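# Sort last shift's shafts and complete the grinder work order

## Task

You are running this grinding cell, and the previous shift's leftovers have not been inspected. Carry out the work order and put the shaft that meets spec into the good tray. Any ground shaft that fails spec goes into the rework tray if further grinding can still bring it in, and into the scrap tray if it cannot. At the end, machine and bench must both be idle with no alarm standing. The wheel head must be at its rest position, no shaft may remain inside the guard, the guard must be shut, and the master shaft must be back in its cradle.

## Robot and tools

Robot and frame: two arms, left_arm and right_arm, each ending in a two-finger gripper whose fingers can fold. Reported positions are in metres in one scene frame. Its origin is at table height, midway between the arms' nominal bases. +z is up, +x points out over the table, and left_arm is on the +y side. The grinder stands behind the bases, toward -x, facing the arms, with its headstock toward -y. Each gripper's fingers point along its own +z and close along its own y. end_effector_position is the point between the closed pads; the fingertips reach about 33 mm past it.

execute_actions takes a list called actions. Each action may hold rows, steps, until, and commands under machine and/or bench. rows is a list of 1 to 15 rows, and each row lasts one control step (1/30 s). A row is one flat list of 18 numbers, each in [-1, 1], covering both arms even if only one moves: left dx, dy, dz, rx, ry, rz, gripper position, force_limit, speed, then the same nine for the right arm. dx to rz are an offset, not a pose. They are measured from that arm's Hand target as it stood when the action began, along that Hand target's own axes. Every row counts from that same start, and 1.0 equals 0.6 m or 180 degrees. rx, ry, rz form one rotation vector. Six zeros re-command the current Hand target.

Gripper numbers are absolute commands, not offsets. position runs from +1 (open, 140 mm) to -1 (close until blocked); the pads meet near -0.8. force_limit runs from -1 to +1 and speed runs from -1 (about 30 mm/s) to +1 (about 250 mm/s); both start at +1. Resend the previous values to leave a gripper unchanged, because a 0 is a real command. steps runs from 1 to 450 and defaults to 15. After the last row the arm keeps heading for that row's target. until ends an action early when machine/bench fields match, written as a value or as [comparison, value]. You may also use {"all": {"status": "ended"}} or {"any": {"status": "ended"}}. The cameras argument picks which images come back.

move takes target: one 18-number row or a list of up to 15 such rows, in the same layout and with the same offsets from the Hand target. In a list, every target counts from that same Hand target. speed is in m/s, 0.002 to 2, default 0.25; turning is capped at twice that value in rad/s. blend is a corner radius in m. stop_force is 10 to 80 N and ends an arm's path when it senses that much push; use it only slowly and without turning the gripper. zero (true by default) resets the force baseline. blocking=false returns early. Paths top out at 10 s. The result adds a move: line such as done, off_target, held or fault, plus limits (paced, held). wait takes seconds (0 to 10). stop brakes a running move. zoom_image takes a camera (cam_high, cam_low, cam_centres, cam_machine, cam_left_wrist, cam_right_wrist) and a region [x0, y0, x1, y1] of at most 504x504 px. show_instructions shows the reference images, including the work order. finished_scene takes scene (1 or 2) and cannot be undone.

Machine commands go under machine, as one object or a list of up to 8. The fields are guard (shut/open), quill (forward/back), page (setup/sizes/readings), register plus value plus write written together, and the keys cycle_start, feed_hold, reset, home, gauge, dress, air_blast. Lengths are in mm, and X values and sizes are diameters. Seats count from the drive end, which goes to the headstock. Bench: {"bench": {"measure": true}}, which takes about 12 s. The shaft must rest straight in both V blocks with its thick middle down, and nothing may touch it. Either device can be sent stop.

Result lines: each arm's position, quat_wxyz, velocities, joint positions and torques, external torques, flange force, Hand target and Tool commands. object_status codes: 0 moving, 1 blocked while opening, 2 blocked while closing (a proper grip), 3 reached the commanded position. position_measured is in counts: 3 open, 139 about 60 mm, 230 pads touching. Machine fields: state, guard_state, guard_edge, quill_state, the answers, entry, alarm, and the page currently shown. Bench fields: state, message, readings and no_1 to no_11, where no_6 to no_8 are burn percentages.

Cautions: each control step the commanded pose is clipped to 70 mm and 16 degrees from the measured pose. Ramp offsets up gradually, by about 0.01 per row, so a held part is not shaken loose. A force of 144 N or the joint torque limits (elbow 145, wrist joints 40.9 N m) stop an arm for 10 s. Even a slight overshoot into a firm surface can trigger this. Grip near the fingertips: nearer the palm, narrow parts may slip. Never let the arms collide or close a gripper on the other arm. Nothing may fall or leave the work area. Any arm or shaft inside the guard's light curtain while the machine runs raises cell_fault. A guard that meets an obstacle while rising trips its edge; command open, then shut. Avoid moving a wrist close to its own base. Sustained stretched or loaded poses overheat the motors.

Each tool is called after ">>>" as name(argument=value, ...) on one line, values as JSON.

Reference images:

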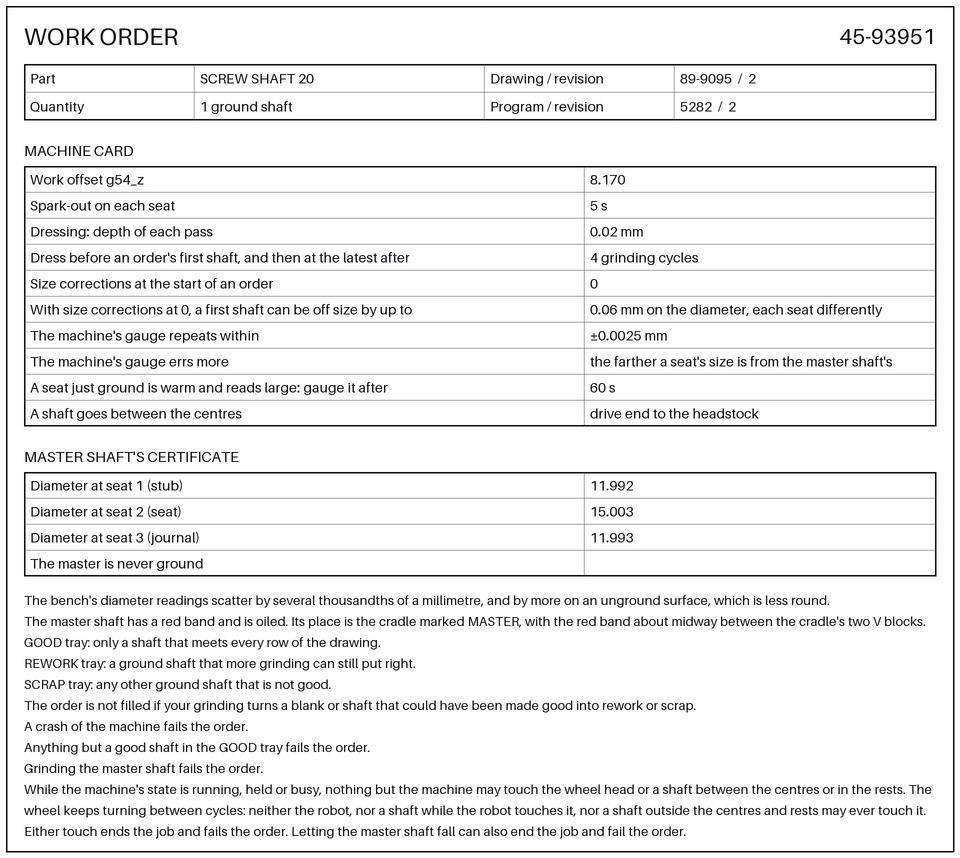

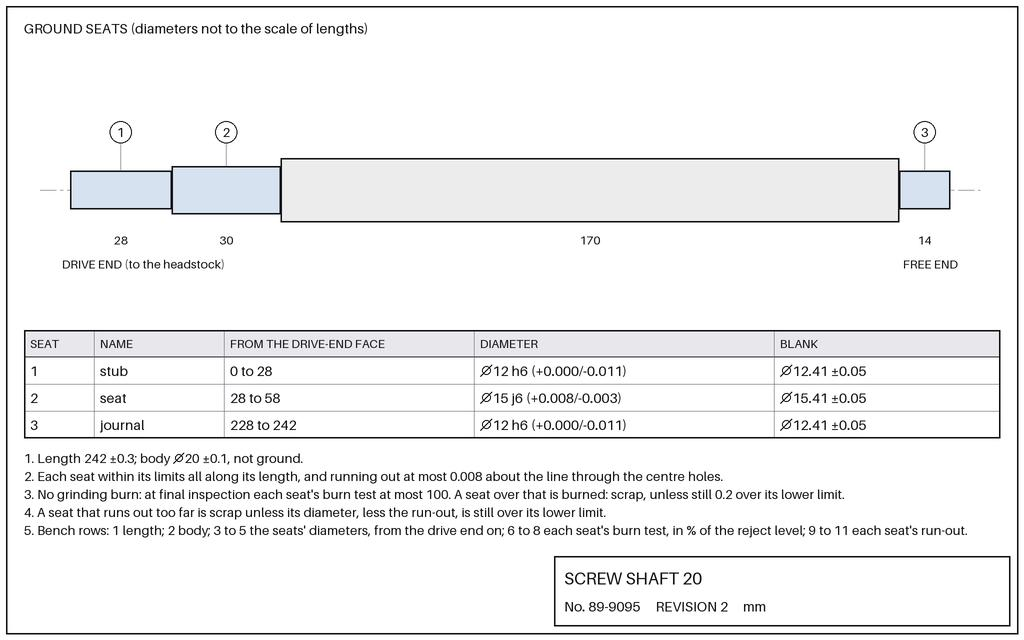

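## Session

>>> execute_actions(actions=[])

Scene clock: 0.00 s.
left_arm: end_effector_position=(+0.3787, +0.5642, +0.3828) position_measured=3 object_status=3 end_effector_quat_wxyz=(-0.033, +0.999, +0.005, +0.019) | right_arm: end_effector_position=(+0.3737, -0.5465, +0.3830) position_measured=3 object_status=3 end_effector_quat_wxyz=(+0.000, -0.007, +1.000, +0.000)
Joint positions: left_arm=[-0.195 -0.211 1.886 0.073 1.442 1.383] | right_arm=[-3.002 0.193 -1.87 0 -1.464 1.711]
Joint velocities: within noise
Joint torques (N m): no reading
External joint torques (N m): no reading
Flange force (N): no reading
Hand target: left_arm +0.3787, +0.5642, +0.3828; -0.033, +0.999, +0.005, +0.019 | right_arm +0.3737, -0.5465, +0.3830; +0.000, -0.007, +1.000, +0.000
Tool commands: left_gripper/position=+1.0 left_gripper/force_limit=+1.0 left_gripper/speed=+1.0 right_gripper/position=+1.0 right_gripper/force_limit=+1.0 right_gripper/speed=+1.0
machine.setup: program=+5282 g54_z=+8.170 wheel_d=+283.306 sparkout_s=+0.3 dress_depth=+0.020 gauge_at=+1 gauge_zero=+0.097 program_revision=+2 since_dress=+1 stored1_number=+9000 stored1_revision=+1 stored2_number=+3220 stored2_revision=+5 stored3_number=+7042 stored3_revision=+4 stored4_number=+5282 stored4_revision=+2
machine: state=done guard_state=shut guard_edge=clear quill_state=clamped guard_answer=taken quill_answer=taken page=setup entry=no_entry entries=0 alarm=no_alarm idle_s=24 queue=idle queue_left=0
bench: message=nothing_yet readings=0 no_1=0.000 no_2=0.000 no_3=0.000 no_4=0.000 no_5=0.000 no_6=0 no_7=0 no_8=0 no_9=0.000 no_10=0.000 no_11=0.000

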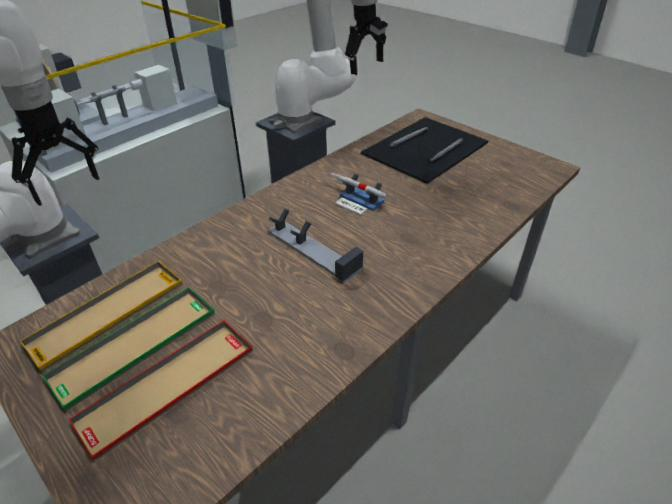

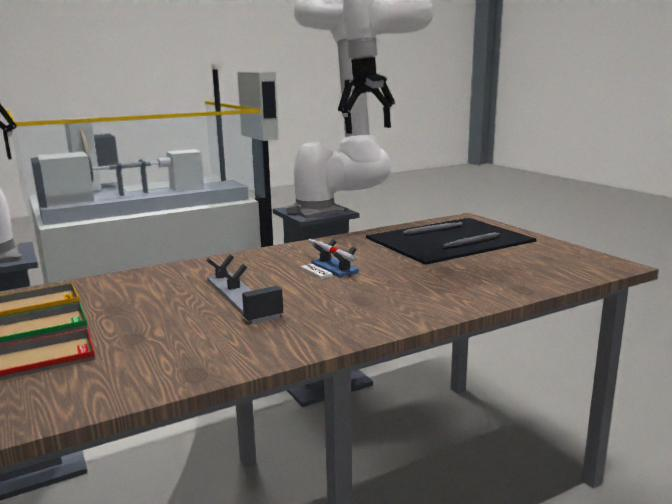

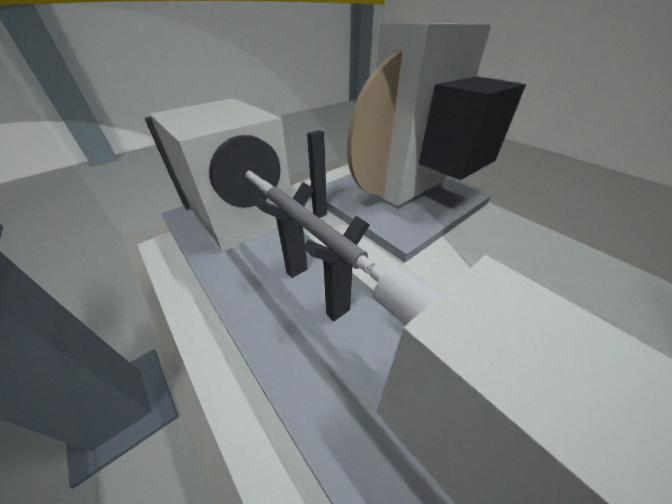

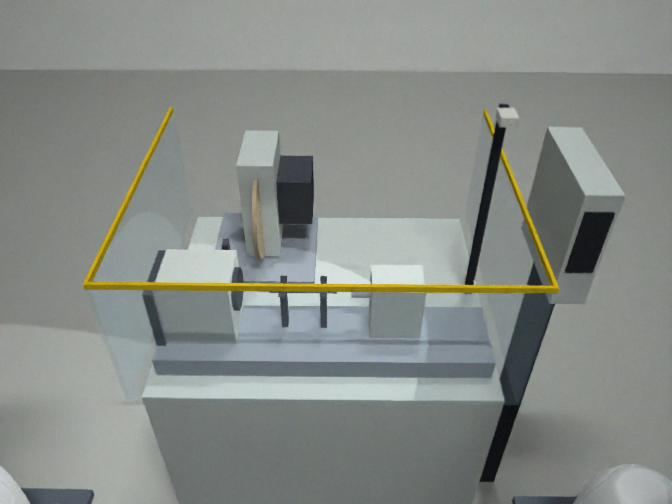

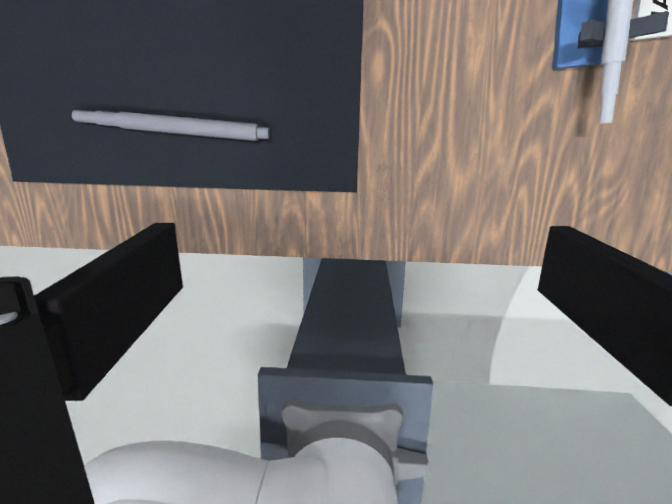

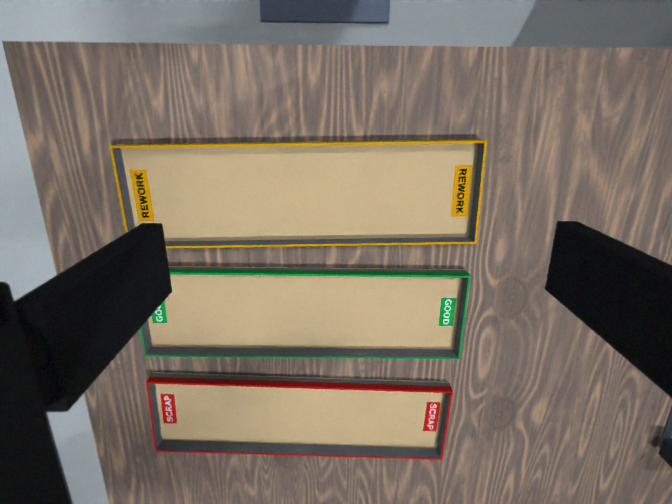

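>>> execute_actions(actions=[{"machine":{"page":"sizes"},"steps":5},{"machine":{"register":"gauge_at","value":1,"write":true},"steps":3}], cameras=[])

>>> execute_actions(actions=[{"machine":{"page":"readings"},"steps":5}], cameras=[])

>>> zoom_image(camera="cam_high", region=[240, 100, 580, 300])

>>> zoom_image(camera="cam_centres", region=[180, 100, 480, 340])

>>> zoom_image(camera="cam_left_wrist", region=[0, 0, 380, 200])

Scene clock: 13.50 s.
left_arm: end_effector_position=(+0.3787, +0.5642, +0.3828) position_measured=3 object_status=3 end_effector_quat_wxyz=(-0.033, +0.999, +0.005, +0.019) | right_arm: end_effector_position=(+0.3737, -0.5465, +0.3830) position_measured=3 object_status=3 end_effector_quat_wxyz=(+0.000, -0.007, +1.000, +0.000)
Joint positions: left_arm=[-0.195 -0.211 1.886 0.073 1.442 1.383] | right_arm=[-3.002 0.193 -1.87 0 -1.464 1.711]
Joint velocities: within noise
Joint torques (N m): left_arm=[-2.75 -21.82 -41.67 4.4 -0.14 0.46] | right_arm=[0.66 22.47 42.68 -4.68 0.32 -0.01]
External joint torques (N m): left_arm=[2.92 1.07 -0.65 0.13 0.03 -0.47] | right_arm=[-0.61 -1 -1.4 0.44 -0.37 0.01]
External joint torques at the end of the 1st action: left_arm=[3 0.59 -1.03 0.2 0.02 -0.44] | right_arm=[-0.63 -0.33 -1.34 0.46 -0.33 -0.03]
Flange force (N): left_arm=[3.7 -5.4 -0.4] | right_arm=[0.1 -1.4 1.8]
Flange force at the end of the 1st action (N): left_arm=[3.4 -5.8 -1.1] | right_arm=[1.1 -1.6 1.7]
Hand target: left_arm +0.3787, +0.5642, +0.3828; -0.033, +0.999, +0.005, +0.019 | right_arm +0.3737, -0.5465, +0.3830; +0.000, -0.007, +1.000, +0.000
Tool commands: left_gripper/position=+1.0 left_gripper/force_limit=+1.0 left_gripper/speed=+1.0 right_gripper/position=+1.0 right_gripper/force_limit=+1.0 right_gripper/speed=+1.0
machine.sizes: size_1=-0.013 size_2=+0.014 size_3=+0.019 aim_1=+11.995 aim_2=+15.002 aim_3=+11.995
machine: state=done guard_state=shut guard_edge=clear quill_state=clamped guard_answer=taken quill_answer=taken page=sizes entry=taken entries=1 alarm=no_alarm idle_s=37 queue=done queue_left=0
bench: message=nothing_yet readings=0 no_1=0.000 no_2=0.000 no_3=0.000 no_4=0.000 no_5=0.000 no_6=0 no_7=0 no_8=0 no_9=0.000 no_10=0.000 no_11=0.000
No camera images: "cameras" was empty.

Scene clock: 13.87 s.
left_arm: end_effector_position=(+0.3787, +0.5642, +0.3828) position_measured=3 object_status=3 end_effector_quat_wxyz=(-0.033, +0.999, +0.005, +0.019) | right_arm: end_effector_position=(+0.3737, -0.5465, +0.3830) position_measured=3 object_status=3 end_effector_quat_wxyz=(+0.000, -0.007, +1.000, +0.000)
Joint positions: left_arm=[-0.195 -0.211 1.886 0.073 1.442 1.383] | right_arm=[-3.002 0.193 -1.87 0 -1.464 1.711]
Joint velocities: within noise
Joint torques (N m): left_arm=[-2.75 -21.43 -41.69 4.41 -0.16 0.41] | right_arm=[0.67 22.77 42.69 -4.67 0.28 0.04]
External joint torques (N m): left_arm=[2.75 1.55 -0.58 0.12 0.03 -0.41] | right_arm=[-0.73 -0.74 -1.26 0.42 -0.34 -0.04]
Flange force (N): left_arm=[4.3 -5.1 -0.2] | right_arm=[0.3 -1.8 1.6]
Hand target: left_arm +0.3787, +0.5642, +0.3828; -0.033, +0.999, +0.005, +0.019 | right_arm +0.3737, -0.5465, +0.3830; +0.000, -0.007, +1.000, +0.000
Tool commands: left_gripper/position=+1.0 left_gripper/force_limit=+1.0 left_gripper/speed=+1.0 right_gripper/position=+1.0 right_gripper/force_limit=+1.0 right_gripper/speed=+1.0
machine.readings: gauge_d=+0.000 gauge_d_1=+0.000 gauge_d_2=+0.000 gauge_d_3=+0.000 pos_x=+0.000 pos_z=+0.000 load_peak=+0.0 cycles=+1
machine: state=done guard_state=shut guard_edge=clear quill_state=clamped guard_answer=taken quill_answer=taken page=readings entry=taken entries=1 alarm=no_alarm idle_s=38 queue=done queue_left=0
bench: message=nothing_yet readings=0 no_1=0.000 no_2=0.000 no_3=0.000 no_4=0.000 no_5=0.000 no_6=0 no_7=0 no_8=0 no_9=0.000 no_10=0.000 no_11=0.000
No camera images: "cameras" was empty.

Scaled by 1.482 from the camera's 672x504 image, which has a finer 960x720 frame.

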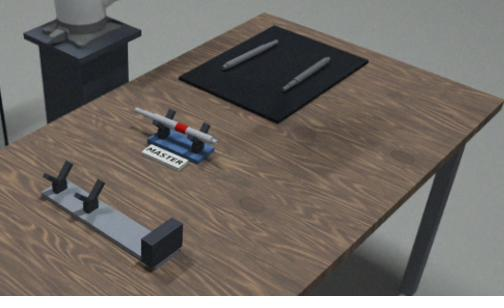

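Scaled by 1.680 from the camera's 672x504 image, which has a finer 960x720 frame.

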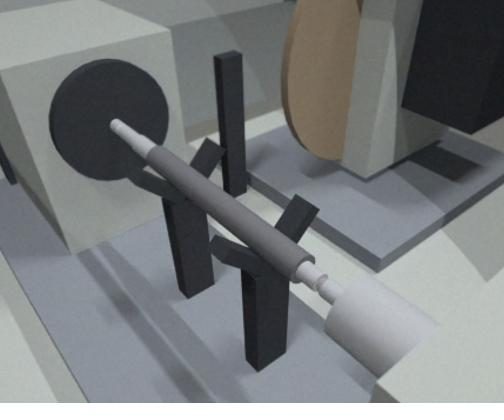

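Scaled by 1.326 from the camera's 672x504 image, which has a finer 960x720 frame.

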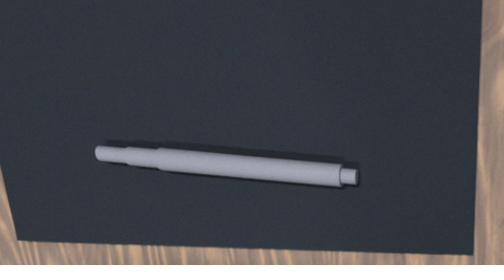

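>>> execute_actions(actions=[{"machine":[{"register":"gauge_at","value":1,"write":true,"gauge":true},{"register":"gauge_at","value":2,"write":true,"gauge":true},{"register":"gauge_at","value":3,"write":true,"gauge":true}],"steps":450,"until":{"machine":{"queue":["!=","running"]}}}], cameras=[])

Scene clock: 39.43 s.
left_arm: end_effector_position=(+0.3787, +0.5642, +0.3828) position_measured=3 object_status=3 end_effector_quat_wxyz=(-0.033, +0.999, +0.005, +0.019) | right_arm: end_effector_position=(+0.3737, -0.5465, +0.3830) position_measured=3 object_status=3 end_effector_quat_wxyz=(+0.000, -0.007, +1.000, +0.000)
Joint positions: left_arm=[-0.195 -0.211 1.886 0.073 1.442 1.383] | right_arm=[-3.002 0.193 -1.87 0 -1.464 1.711]
Joint velocities: within noise
Joint torques (N m): left_arm=[-2.87 -21.76 -41.9 4.31 -0.14 0.44] | right_arm=[0.48 22.08 42.75 -4.73 0.31 0.04]
External joint torques (N m): left_arm=[2.82 1.38 -0.35 0.2 0.02 -0.45] | right_arm=[-0.52 -0.14 -1.38 0.48 -0.37 -0.04]
Flange force (N): left_arm=[3.8 -5.2 0.2] | right_arm=[1.5 -1.4 1.6]
Hand target: left_arm +0.3787, +0.5642, +0.3828; -0.033, +0.999, +0.005, +0.019 | right_arm +0.3737, -0.5465, +0.3830; +0.000, -0.007, +1.000, +0.000
Tool commands: left_gripper/position=+1.0 left_gripper/force_limit=+1.0 left_gripper/speed=+1.0 right_gripper/position=+1.0 right_gripper/force_limit=+1.0 right_gripper/speed=+1.0
machine.readings: gauge_d=+11.995 gauge_d_1=+11.995 gauge_d_2=+15.019 gauge_d_3=+11.995 pos_x=+0.000 pos_z=+0.000 load_peak=+0.0 cycles=+1
machine: state=done guard_state=shut guard_edge=clear quill_state=clamped guard_answer=taken quill_answer=taken page=readings entry=taken entries=7 alarm=no_alarm idle_s=63 queue=done queue_left=0
bench: message=nothing_yet readings=0 no_1=0.000 no_2=0.000 no_3=0.000 no_4=0.000 no_5=0.000 no_6=0 no_7=0 no_8=0 no_9=0.000 no_10=0.000 no_11=0.000
No camera images: "cameras" was empty.

>>> execute_actions(actions=[{"machine":[{"register":"gauge_at","value":1,"write":true,"gauge":true},{"register":"gauge_at","value":2,"write":true,"gauge":true},{"register":"gauge_at","value":3,"write":true,"gauge":true}],"steps":450,"until":{"machine":{"queue":["!=","running"]}}}], cameras=[])

>>> execute_actions(actions=[{"machine":[{"register":"gauge_at","value":1,"write":true,"gauge":true},{"register":"gauge_at","value":2,"write":true,"gauge":true},{"register":"gauge_at","value":3,"write":true,"gauge":true}],"steps":450,"until":{"machine":{"queue":["!=","running"]}}}], cameras=[])

>>> execute_actions(actions=[{"machine":[{"register":"gauge_at","value":1,"write":true,"gauge":true},{"register":"gauge_at","value":2,"write":true,"gauge":true},{"register":"gauge_at","value":3,"write":true,"gauge":true}],"steps":450,"until":{"machine":{"queue":["!=","running"]}}}], cameras=[])

>>> execute_actions(actions=[{"machine":[{"register":"gauge_at","value":1,"write":true,"gauge":true},{"register":"gauge_at","value":2,"write":true,"gauge":true},{"register":"gauge_at","value":3,"write":true,"gauge":true}],"steps":450,"until":{"machine":{"queue":["!=","running"]}}}], cameras=[])

Scene clock: 62.67 s.
left_arm: end_effector_position=(+0.3787, +0.5642, +0.3828) position_measured=3 object_status=3 end_effector_quat_wxyz=(-0.033, +0.999, +0.005, +0.019) | right_arm: end_effector_position=(+0.3737, -0.5465, +0.3830) position_measured=3 object_status=3 end_effector_quat_wxyz=(+0.000, -0.007, +1.000, +0.000)
Joint positions: left_arm=[-0.195 -0.211 1.886 0.073 1.442 1.383] | right_arm=[-3.002 0.193 -1.87 0 -1.464 1.711]
Joint velocities: within noise
Joint torques (N m): left_arm=[-2.8 -21.27 -41.8 4.31 -0.19 0.41] | right_arm=[0.41 22.46 42.65 -4.7 0.27 -0.01]
External joint torques (N m): left_arm=[2.85 0.82 -0.53 0.22 0.06 -0.42] | right_arm=[-0.48 -0.55 -1.26 0.45 -0.32 0.01]
Flange force (N): left_arm=[3.1 -5.4 -0.3] | right_arm=[0.7 -1.1 1.6]
Hand target: left_arm +0.3787, +0.5642, +0.3828; -0.033, +0.999, +0.005, +0.019 | right_arm +0.3737, -0.5465, +0.3830; +0.000, -0.007, +1.000, +0.000
Tool commands: left_gripper/position=+1.0 left_gripper/force_limit=+1.0 left_gripper/speed=+1.0 right_gripper/position=+1.0 right_gripper/force_limit=+1.0 right_gripper/speed=+1.0
machine.readings: gauge_d=+11.996 gauge_d_1=+11.996 gauge_d_2=+15.017 gauge_d_3=+11.996 pos_x=+0.000 pos_z=+0.000 load_peak=+0.0 cycles=+1
machine: state=done guard_state=shut guard_edge=clear quill_state=clamped guard_answer=taken quill_answer=taken page=readings entry=taken entries=13 alarm=no_alarm idle_s=86 queue=done queue_left=0
bench: message=nothing_yet readings=0 no_1=0.000 no_2=0.000 no_3=0.000 no_4=0.000 no_5=0.000 no_6=0 no_7=0 no_8=0 no_9=0.000 no_10=0.000 no_11=0.000
No camera images: "cameras" was empty.

Scene clock: 75.00 s.
left_arm: end_effector_position=(+0.3787, +0.5642, +0.3828) position_measured=3 object_status=3 end_effector_quat_wxyz=(-0.033, +0.999, +0.005, +0.019) | right_arm: end_effector_position=(+0.3737, -0.5465, +0.3830) position_measured=3 object_status=3 end_effector_quat_wxyz=(+0.000, -0.007, +1.000, +0.000)
Joint positions: left_arm=[-0.195 -0.211 1.886 0.073 1.442 1.383] | right_arm=[-3.002 0.193 -1.87 0 -1.464 1.711]
Joint velocities: within noise
Joint torques (N m): left_arm=[-2.63 -21.47 -41.74 4.35 -0.19 0.41] | right_arm=[0.7 22.77 42.81 -4.71 0.3 0.03]
External joint torques (N m): left_arm=[2.82 0.83 -0.42 0.16 0.08 -0.42] | right_arm=[-0.65 -1.22 -1.5 0.47 -0.35 -0.03]
Flange force (N): left_arm=[2.9 -5.4 -0.2] | right_arm=[-0.2 -1.6 2.1]
Hand target: left_arm +0.3787, +0.5642, +0.3828; -0.033, +0.999, +0.005, +0.019 | right_arm +0.3737, -0.5465, +0.3830; +0.000, -0.007, +1.000, +0.000
Tool commands: left_gripper/position=+1.0 left_gripper/force_limit=+1.0 left_gripper/speed=+1.0 right_gripper/position=+1.0 right_gripper/force_limit=+1.0 right_gripper/speed=+1.0
machine.readings: gauge_d=+11.994 gauge_d_1=+11.995 gauge_d_2=+15.018 gauge_d_3=+11.994 pos_x=+0.000 pos_z=+0.000 load_peak=+0.0 cycles=+1
machine: state=done guard_state=shut guard_edge=clear quill_state=clamped guard_answer=taken quill_answer=taken page=readings entry=taken entries=19 alarm=no_alarm idle_s=98 queue=done queue_left=0
bench: message=nothing_yet readings=0 no_1=0.000 no_2=0.000 no_3=0.000 no_4=0.000 no_5=0.000 no_6=0 no_7=0 no_8=0 no_9=0.000 no_10=0.000 no_11=0.000
No camera images: "cameras" was empty.

Scene clock: 87.33 s.
left_arm: end_effector_position=(+0.3787, +0.5642, +0.3828) position_measured=3 object_status=3 end_effector_quat_wxyz=(-0.033, +0.999, +0.005, +0.019) | right_arm: end_effector_position=(+0.3737, -0.5465, +0.3830) position_measured=3 object_status=3 end_effector_quat_wxyz=(+0.000, -0.007, +1.000, +0.000)
Joint positions: left_arm=[-0.195 -0.211 1.886 0.073 1.442 1.383] | right_arm=[-3.002 0.193 -1.87 0 -1.464 1.711]
Joint velocities: within noise
Joint torques (N m): left_arm=[-3.13 -21.59 -41.65 4.32 -0.13 0.44] | right_arm=[0.58 22.52 42.65 -4.72 0.28 0]
External joint torques (N m): left_arm=[3.21 1.27 -0.53 0.19 0.01 -0.45] | right_arm=[-0.59 -0.68 -1.27 0.48 -0.33 0]
Flange force (N): left_arm=[4.0 -6.1 -0.1] | right_arm=[0.5 -1.4 1.6]
Hand target: left_arm +0.3787, +0.5642, +0.3828; -0.033, +0.999, +0.005, +0.019 | right_arm +0.3737, -0.5465, +0.3830; +0.000, -0.007, +1.000, +0.000
Tool commands: left_gripper/position=+1.0 left_gripper/force_limit=+1.0 left_gripper/speed=+1.0 right_gripper/position=+1.0 right_gripper/force_limit=+1.0 right_gripper/speed=+1.0
machine.readings: gauge_d=+11.995 gauge_d_1=+11.996 gauge_d_2=+15.018 gauge_d_3=+11.995 pos_x=+0.000 pos_z=+0.000 load_peak=+0.0 cycles=+1
machine: state=done guard_state=shut guard_edge=clear quill_state=clamped guard_answer=taken quill_answer=taken page=readings entry=taken entries=25 alarm=no_alarm idle_s=110 queue=done queue_left=0
bench: message=nothing_yet readings=0 no_1=0.000 no_2=0.000 no_3=0.000 no_4=0.000 no_5=0.000 no_6=0 no_7=0 no_8=0 no_9=0.000 no_10=0.000 no_11=0.000
No camera images: "cameras" was empty.

Scene clock: 99.67 s.
left_arm: end_effector_position=(+0.3787, +0.5642, +0.3828) position_measured=3 object_status=3 end_effector_quat_wxyz=(-0.033, +0.999, +0.005, +0.019) | right_arm: end_effector_position=(+0.3737, -0.5465, +0.3830) position_measured=3 object_status=3 end_effector_quat_wxyz=(+0.000, -0.007, +1.000, +0.000)
Joint positions: left_arm=[-0.195 -0.211 1.886 0.073 1.442 1.383] | right_arm=[-3.002 0.193 -1.87 0 -1.464 1.711]
Joint velocities: within noise
Joint torques (N m): left_arm=[-3.12 -21.97 -41.8 4.33 -0.14 0.4] | right_arm=[0.12 22.66 42.55 -4.7 0.28 0.02]
External joint torques (N m): left_arm=[3.3 1.39 -0.4 0.19 0.02 -0.41] | right_arm=[-0.11 -0.93 -1.18 0.46 -0.34 -0.02]
Flange force (N): left_arm=[4.1 -6.4 0.2] | right_arm=[0.1 -0.3 1.5]
Hand target: left_arm +0.3787, +0.5642, +0.3828; -0.033, +0.999, +0.005, +0.019 | right_arm +0.3737, -0.5465, +0.3830; +0.000, -0.007, +1.000, +0.000
Tool commands: left_gripper/position=+1.0 left_gripper/force_limit=+1.0 left_gripper/speed=+1.0 right_gripper/position=+1.0 right_gripper/force_limit=+1.0 right_gripper/speed=+1.0
machine.readings: gauge_d=+11.995 gauge_d_1=+11.996 gauge_d_2=+15.018 gauge_d_3=+11.995 pos_x=+0.000 pos_z=+0.000 load_peak=+0.0 cycles=+1
machine: state=done guard_state=shut guard_edge=clear quill_state=clamped guard_answer=taken quill_answer=taken page=readings entry=taken entries=31 alarm=no_alarm idle_s=123 queue=done queue_left=0
bench: message=nothing_yet readings=0 no_1=0.000 no_2=0.000 no_3=0.000 no_4=0.000 no_5=0.000 no_6=0 no_7=0 no_8=0 no_9=0.000 no_10=0.000 no_11=0.000
No camera images: "cameras" was empty.

>>> execute_actions(actions=[{"machine":[{"register":"sparkout_s","value":5,"write":true,"page":"setup"},{"register":"size_1","value":0,"write":true},{"register":"size_2","value":0,"write":true},{"register":"size_3","value":0,"write":true},{"guard":"open"},{"quill":"back"}],"steps":300,"until":{"machine":{"queue":["!=","running"]}}}])

Scene clock: 116.43 s.
left_arm: end_effector_position=(+0.3787, +0.5642, +0.3828) position_measured=3 object_status=3 end_effector_quat_wxyz=(-0.033, +0.999, +0.005, +0.019) | right_arm: end_effector_position=(+0.3737, -0.5465, +0.3830) position_measured=3 object_status=3 end_effector_quat_wxyz=(+0.000, -0.007, +1.000, +0.000)
Joint positions: left_arm=[-0.195 -0.211 1.886 0.073 1.442 1.383] | right_arm=[-3.002 0.193 -1.87 0 -1.464 1.711]
Joint velocities: within noise
Joint torques (N m): left_arm=[-3.08 -21.55 -41.81 4.32 -0.12 0.42] | right_arm=[0.56 22.25 42.77 -4.68 0.28 0.02]
External joint torques (N m): left_arm=[3.32 0.7 -0.65 0.23 -0.01 -0.42] | right_arm=[-0.63 -0.6 -1.45 0.43 -0.33 -0.02]
Flange force (N): left_arm=[3.3 -6.5 -0.3] | right_arm=[0.8 -1.5 1.9]
Hand target: left_arm +0.3787, +0.5642, +0.3828; -0.033, +0.999, +0.005, +0.019 | right_arm +0.3737, -0.5465, +0.3830; +0.000, -0.007, +1.000, +0.000
Tool commands: left_gripper/position=+1.0 left_gripper/force_limit=+1.0 left_gripper/speed=+1.0 right_gripper/position=+1.0 right_gripper/force_limit=+1.0 right_gripper/speed=+1.0
machine.setup: program=+5282 g54_z=+8.170 wheel_d=+283.306 sparkout_s=+5.0 dress_depth=+0.020 gauge_at=+3 gauge_zero=+0.097 program_revision=+2 since_dress=+1 stored1_number=+9000 stored1_revision=+1 stored2_number=+3220 stored2_revision=+5 stored3_number=+7042 stored3_revision=+4 stored4_number=+5282 stored4_revision=+2
machine: state=idle guard_state=open guard_edge=clear quill_state=back guard_answer=taken quill_answer=taken page=setup entry=taken entries=35 alarm=no_alarm idle_s=139 queue=done queue_left=0
bench: message=nothing_yet readings=0 no_1=0.000 no_2=0.000 no_3=0.000 no_4=0.000 no_5=0.000 no_6=0 no_7=0 no_8=0 no_9=0.000 no_10=0.000 no_11=0.000

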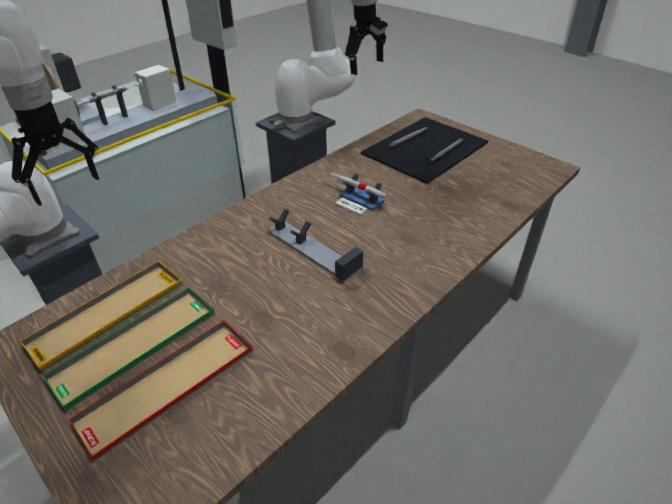

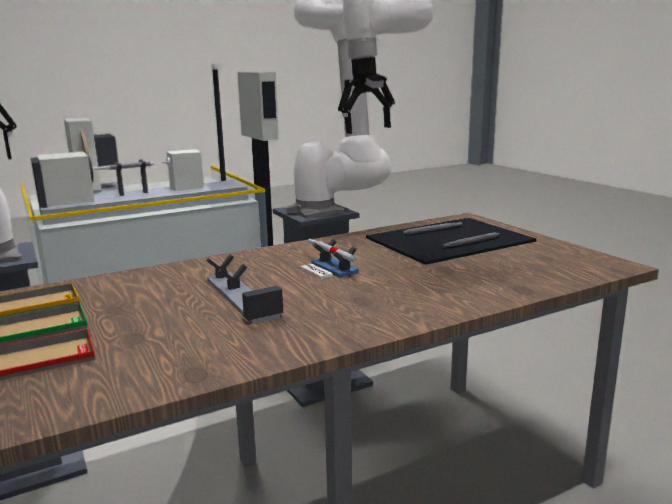

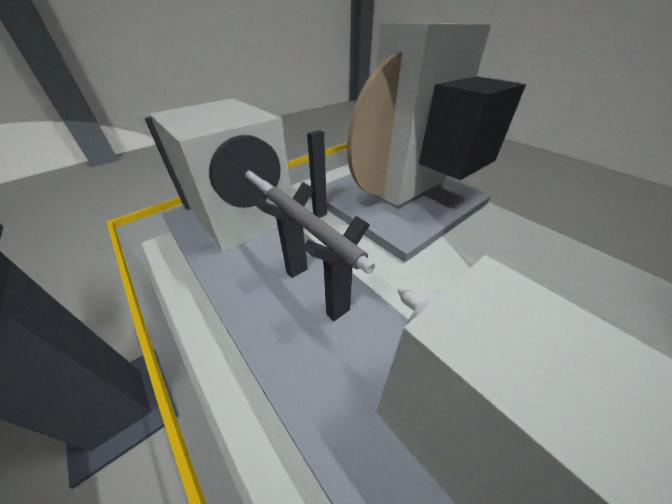

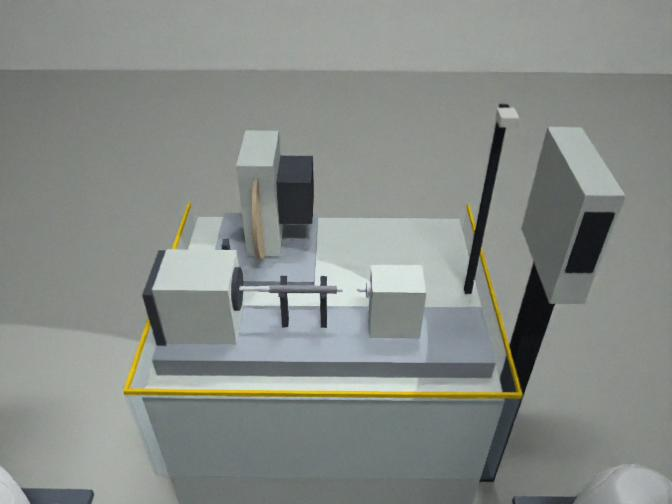

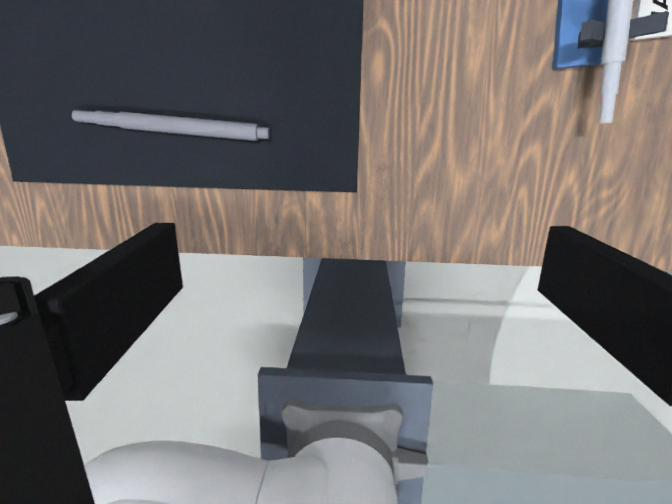

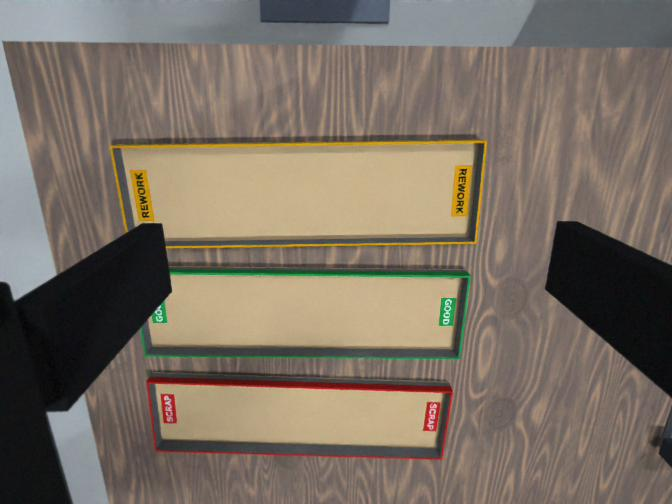

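>>> zoom_image(camera="cam_machine", region=[220, 240, 420, 390])

>>> zoom_image(camera="cam_centres", region=[200, 120, 440, 330])

Scaled by 2.520 from the camera's 672x504 image, which has a finer 960x720 frame.

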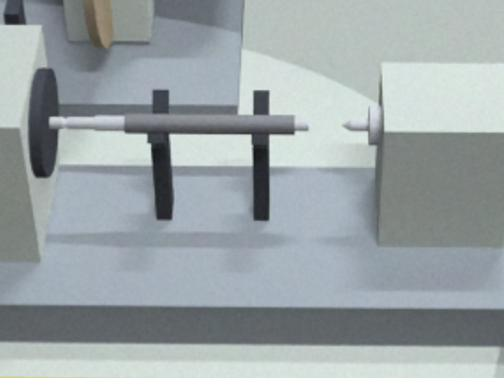

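Scaled by 2.100 from the camera's 672x504 image, which has a finer 960x720 frame.

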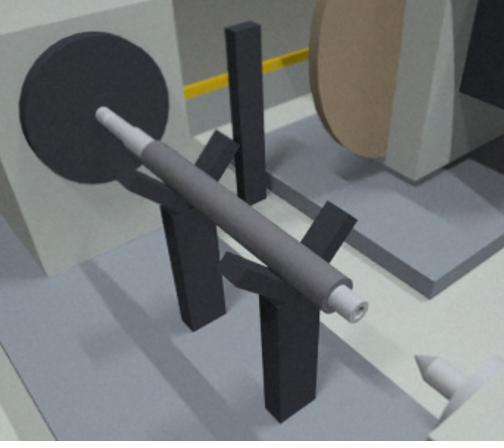

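>>> move(target=[[-0.047,0.675,-0.242,-0.02,0.005,0.25,1,1,1,0,0,0,0,0,0,1,1,1],[-0.632,0.918,-0.28,-0.026,0.007,0.503,1,1,1,0,0,0,0,0,0,1,1,1]], blend=[0.1,0], speed=0.4, cameras=["cam_machine"])

Scene clock: 194.00 s.
left_arm: end_effector_position=(-0.0002, +0.0000, +0.4994) position_measured=3 object_status=3 end_effector_quat_wxyz=(+0.000, +0.707, -0.707, -0.001) | right_arm: end_effector_position=(+0.3737, -0.5465, +0.3830) position_measured=3 object_status=3 end_effector_quat_wxyz=(+0.000, -0.007, +1.000, +0.000)
Joint positions: left_arm=[-1.553 0.04 1.448 -0.001 1.655 1.614] | right_arm=[-3.002 0.193 -1.87 0 -1.464 1.711]
Joint velocities: within noise
Joint torques (N m): left_arm=[-3.29 -49.07 -41.85 4.23 -0.08 0.49] | right_arm=[0.56 22.4 42.59 -4.66 0.3 0.04]
External joint torques (N m): left_arm=[3.02 3.61 -0.08 0.06 0.02 -0.49] | right_arm=[-0.53 -0.57 -1.23 0.42 -0.36 -0.04]
Flange force (N): left_arm=[5.8 -5.0 -0.7] | right_arm=[0.6 -1.3 1.5]
Hand target: left_arm -0.0002, +0.0000, +0.4994; +0.000, +0.707, -0.707, -0.001 | right_arm +0.3737, -0.5465, +0.3830; +0.000, -0.007, +1.000, +0.000
Off the commanded pose: left_arm 0.000 m, 0 deg | right_arm 0.000 m, 0 deg.
machine.setup: program=+5282 g54_z=+8.170 wheel_d=+283.306 sparkout_s=+5.0 dress_depth=+0.020 gauge_at=+3 gauge_zero=+0.097 program_revision=+2 since_dress=+1 stored1_number=+9000 stored1_revision=+1 stored2_number=+3220 stored2_revision=+5 stored3_number=+7042 stored3_revision=+4 stored4_number=+5282 stored4_revision=+2
machine: state=idle guard_state=open guard_edge=clear quill_state=back guard_answer=taken quill_answer=taken page=setup entry=taken entries=35 alarm=no_alarm idle_s=216 queue=done queue_left=0
bench: message=nothing_yet readings=0 no_1=0.000 no_2=0.000 no_3=0.000 no_4=0.000 no_5=0.000 no_6=0 no_7=0 no_8=0 no_9=0.000 no_10=0.000 no_11=0.000
move: done; limits=paced
Images, in order (width x height): cam_machine 672x504.

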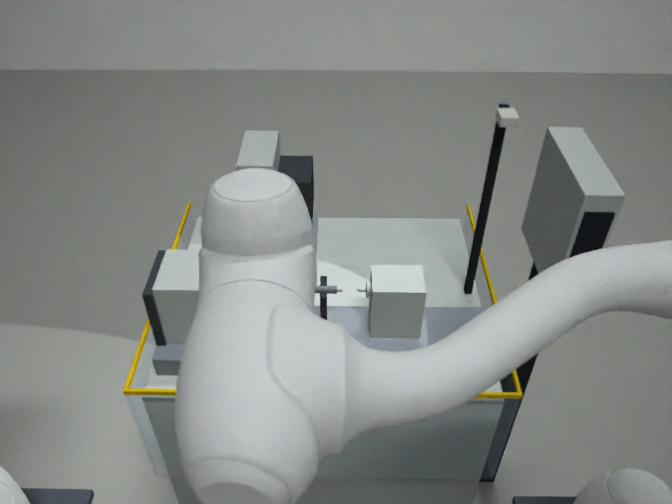

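>>> move(target=[0.0167,0.867,0,0,0,0,0,1,0,0,0,0,0,0,0,1,1,1], speed=0.35, cameras=["cam_machine","cam_left_wrist","cam_centres"])

Scene clock: 204.77 s.
left_arm: end_effector_position=(-0.5203, -0.0099, +0.4999) position_measured=129 object_status=3 end_effector_quat_wxyz=(+0.000, +0.707, -0.707, -0.001) | right_arm: end_effector_position=(+0.3737, -0.5465, +0.3830) position_measured=3 object_status=3 end_effector_quat_wxyz=(+0.000, -0.007, +1.000, +0.000)
Joint positions: left_arm=[-2.306 0.318 1.114 -0.001 1.71 0.862] | right_arm=[-3.002 0.193 -1.87 0 -1.464 1.711]
Joint velocities: within noise
Joint torques (N m): left_arm=[-3.35 -78.65 -41.63 4.15 -0.07 0.47] | right_arm=[0.66 22.39 42.6 -4.7 0.27 0.03]
External joint torques (N m): left_arm=[3.06 4.32 -0.26 0.16 0.02 -0.47] | right_arm=[-0.63 -0.84 -1.29 0.47 -0.32 -0.03]
Flange force (N): left_arm=[8.8 2.5 -1.7] | right_arm=[0.2 -1.5 1.7]
Hand target: left_arm -0.5204, -0.0099, +0.4999; +0.000, +0.707, -0.707, -0.001 | right_arm +0.3737, -0.5465, +0.3830; +0.000, -0.007, +1.000, +0.000
Off the commanded pose: left_arm 0.000 m, 0 deg | right_arm 0.000 m, 0 deg.
machine.setup: program=+5282 g54_z=+8.170 wheel_d=+283.306 sparkout_s=+5.0 dress_depth=+0.020 gauge_at=+3 gauge_zero=+0.097 program_revision=+2 since_dress=+1 stored1_number=+9000 stored1_revision=+1 stored2_number=+3220 stored2_revision=+5 stored3_number=+7042 stored3_revision=+4 stored4_number=+5282 stored4_revision=+2
machine: state=idle guard_state=open guard_edge=clear quill_state=back guard_answer=taken quill_answer=taken page=setup entry=taken entries=35 alarm=no_alarm idle_s=227 queue=done queue_left=0
bench: message=nothing_yet readings=0 no_1=0.000 no_2=0.000 no_3=0.000 no_4=0.000 no_5=0.000 no_6=0 no_7=0 no_8=0 no_9=0.000 no_10=0.000 no_11=0.000
move: done
camera_calibration:
cam_left_wrist: T_world_to_cam=[[-0.999765, -0.0211612, 0.00462057, -0.513157], [-0.0184953, 0.945073, 0.326335, -0.160151], [-0.0112724, 0.326173, -0.945243, 0.612516], [0, 0, 0, 1]] pos_world=[-0.509094, -0.0592901, 0.63361]
Images, in order (width x height): cam_centres 672x504, cam_machine 672x504, cam_left_wrist 672x504.

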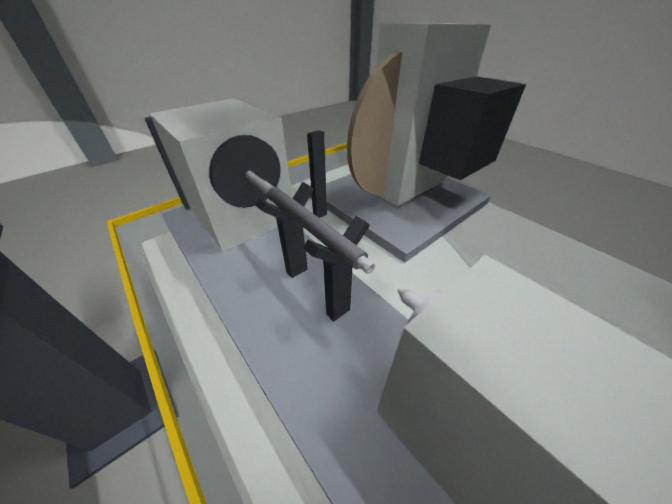

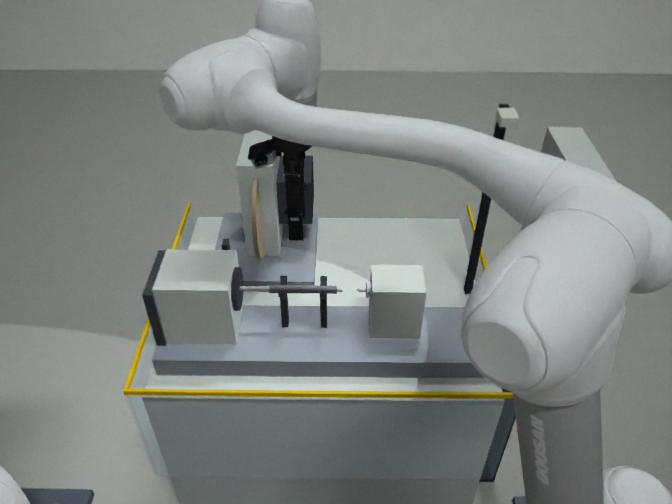

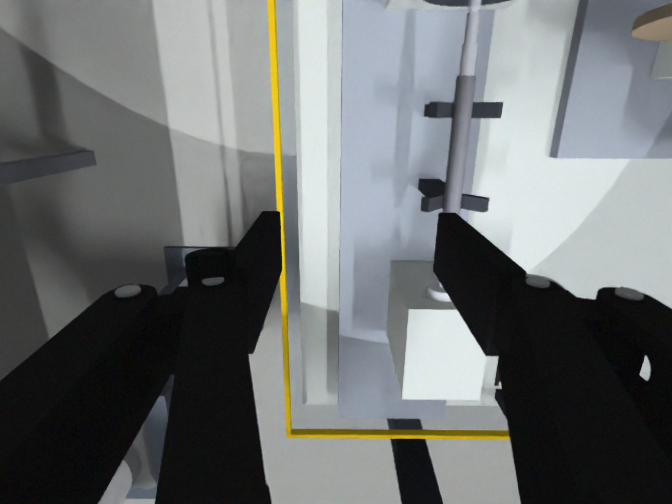

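>>> move(target=[0.02,0.218,0.25,0,0,0,0,1,0,0,0,0,0,0,0,1,1,1], speed=0.2, cameras=["cam_machine","cam_left_wrist","cam_centres"])

Scene clock: 235.47 s.
left_arm: end_effector_position=(-0.6513, -0.0218, +0.3500) position_measured=129 object_status=3 end_effector_quat_wxyz=(+0.000, +0.707, -0.707, -0.001) | right_arm: end_effector_position=(+0.3737, -0.5465, +0.3830) position_measured=3 object_status=3 end_effector_quat_wxyz=(+0.000, -0.007, +1.000, +0.000)
Joint positions: left_arm=[-2.414 0.478 1.154 -0.001 1.51 0.753] | right_arm=[-3.002 0.193 -1.87 0 -1.464 1.711]
Joint velocities: within noise
Joint torques (N m): left_arm=[-2.79 -95.14 -41.61 4.2 -0.04 0.44] | right_arm=[0.66 22.68 42.55 -4.7 0.3 0.04]
External joint torques (N m): left_arm=[2.92 5.18 -0.59 0.17 -0.01 -0.44] | right_arm=[-0.7 -0.94 -1.22 0.46 -0.36 -0.04]
Flange force (N): left_arm=[9.8 5.5 -0.4] | right_arm=[-0.1 -1.7 1.5]
Hand target: left_arm -0.6513, -0.0218, +0.3500; +0.000, +0.707, -0.707, -0.001 | right_arm +0.3737, -0.5465, +0.3830; +0.000, -0.007, +1.000, +0.000
Off the commanded pose: left_arm 0.000 m, 0 deg | right_arm 0.000 m, 0 deg.
machine.setup: program=+5282 g54_z=+8.170 wheel_d=+283.306 sparkout_s=+5.0 dress_depth=+0.020 gauge_at=+3 gauge_zero=+0.097 program_revision=+2 since_dress=+1 stored1_number=+9000 stored1_revision=+1 stored2_number=+3220 stored2_revision=+5 stored3_number=+7042 stored3_revision=+4 stored4_number=+5282 stored4_revision=+2
machine: state=idle guard_state=open guard_edge=clear quill_state=back guard_answer=taken quill_answer=taken page=setup entry=taken entries=35 alarm=no_alarm idle_s=257 queue=done queue_left=0
bench: message=nothing_yet readings=0 no_1=0.000 no_2=0.000 no_3=0.000 no_4=0.000 no_5=0.000 no_6=0 no_7=0 no_8=0 no_9=0.000 no_10=0.000 no_11=0.000
move: done
camera_calibration:
cam_left_wrist: T_world_to_cam=[[-0.999764, -0.0211946, 0.00471281, -0.643729], [-0.0184958, 0.945042, 0.326426, -0.102552], [-0.0113723, 0.326262, -0.945211, 0.473123], [0, 0, 0, 1]] pos_world=[-0.640094, -0.07109, 0.48371]
Images, in order (width x height): cam_centres 672x504, cam_machine 672x504, cam_left_wrist 672x504.

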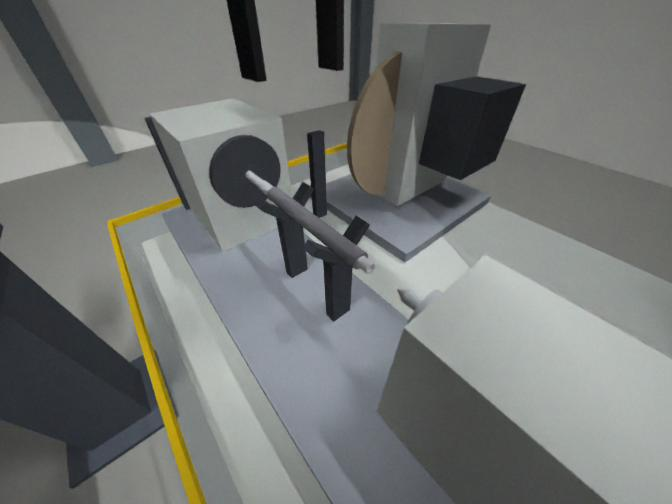

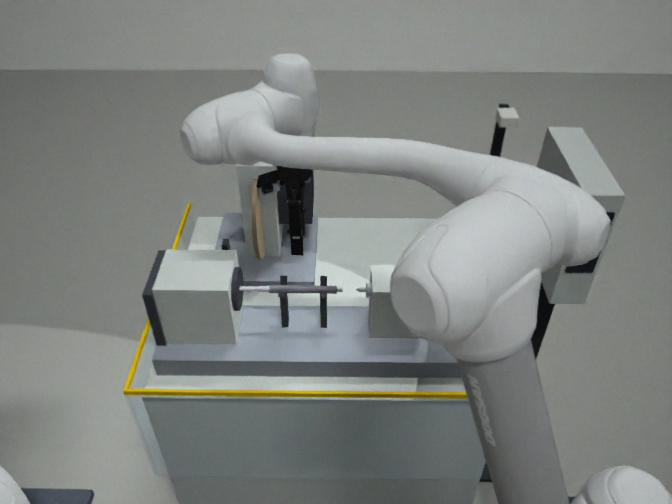

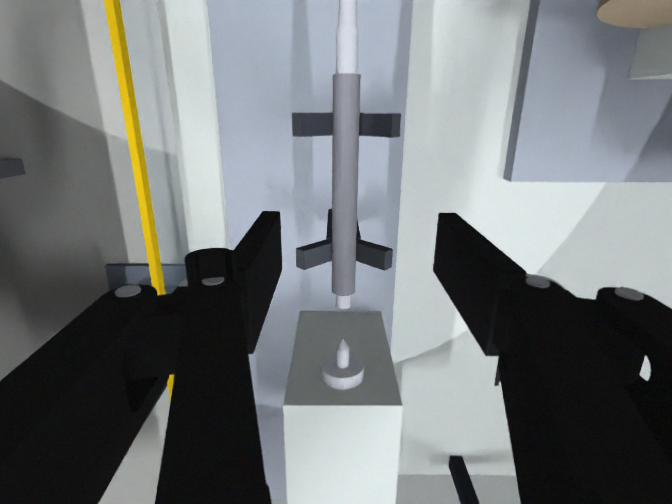

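>>> move(target=[-0.006,-0.003,0.2367,0,0,0,0,1,0,0,0,0,0,0,0,1,1,1], speed=0.12, cameras=["cam_left_wrist","cam_centres"])

Scene clock: 250.77 s.
left_arm: end_effector_position=(-0.6497, -0.0180, +0.2080) position_measured=129 object_status=3 end_effector_quat_wxyz=(+0.000, +0.707, -0.707, -0.001) | right_arm: end_effector_position=(+0.3737, -0.5465, +0.3830) position_measured=3 object_status=3 end_effector_quat_wxyz=(+0.000, -0.007, +1.000, +0.000)
Joint positions: left_arm=[-2.416 0.515 1.356 -0.001 1.271 0.752] | right_arm=[-3.002 0.193 -1.87 0 -1.464 1.711]
Joint velocities: within noise
Joint torques (N m): left_arm=[-2.97 -95.82 -39.89 4.03 -0.24 0.45] | right_arm=[0.62 22.46 42.52 -4.7 0.28 0.01]
External joint torques (N m): left_arm=[2.85 4.27 -0.46 0.14 0.2 -0.45] | right_arm=[-0.5 -1.09 -1.19 0.46 -0.33 -0.01]
Flange force (N): left_arm=[7.8 3.7 1.3] | right_arm=[-0.3 -1.1 1.6]
Hand target: left_arm -0.6496, -0.0180, +0.2080; +0.000, +0.707, -0.707, -0.001 | right_arm +0.3737, -0.5465, +0.3830; +0.000, -0.007, +1.000, +0.000
Off the commanded pose: left_arm 0.000 m, 0 deg | right_arm 0.000 m, 0 deg.
machine.setup: program=+5282 g54_z=+8.170 wheel_d=+283.306 sparkout_s=+5.0 dress_depth=+0.020 gauge_at=+3 gauge_zero=+0.097 program_revision=+2 since_dress=+1 stored1_number=+9000 stored1_revision=+1 stored2_number=+3220 stored2_revision=+5 stored3_number=+7042 stored3_revision=+4 stored4_number=+5282 stored4_revision=+2
machine: state=idle guard_state=open guard_edge=clear quill_state=back guard_answer=taken quill_answer=taken page=setup entry=taken entries=35 alarm=no_alarm idle_s=272 queue=done queue_left=0
bench: message=nothing_yet readings=0 no_1=0.000 no_2=0.000 no_3=0.000 no_4=0.000 no_5=0.000 no_6=0 no_7=0 no_8=0 no_9=0.000 no_10=0.000 no_11=0.000
move: done
camera_calibration:
cam_left_wrist: T_world_to_cam=[[-0.999765, -0.0211612, 0.00461857, -0.641248], [-0.018495, 0.945042, 0.326424, -0.0596631], [-0.0112723, 0.326262, -0.945212, 0.33778], [0, 0, 0, 1]] pos_world=[-0.638394, -0.0673901, 0.34171]
Images, in order (width x height): cam_centres 672x504, cam_left_wrist 672x504.

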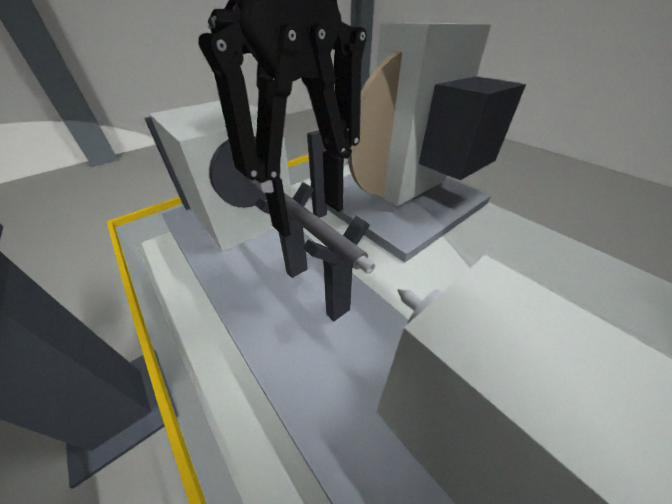

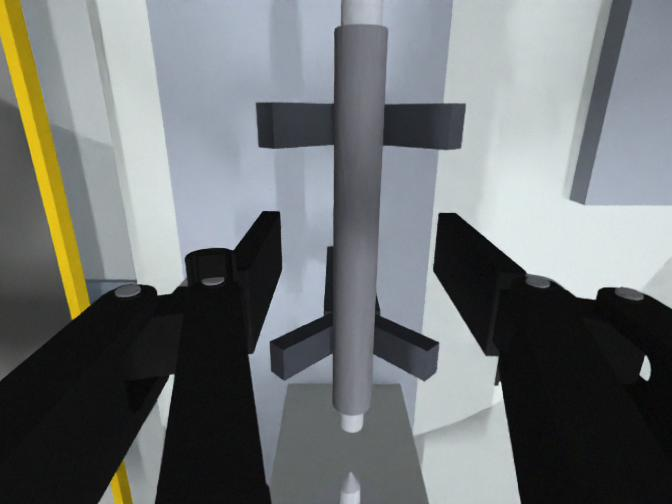

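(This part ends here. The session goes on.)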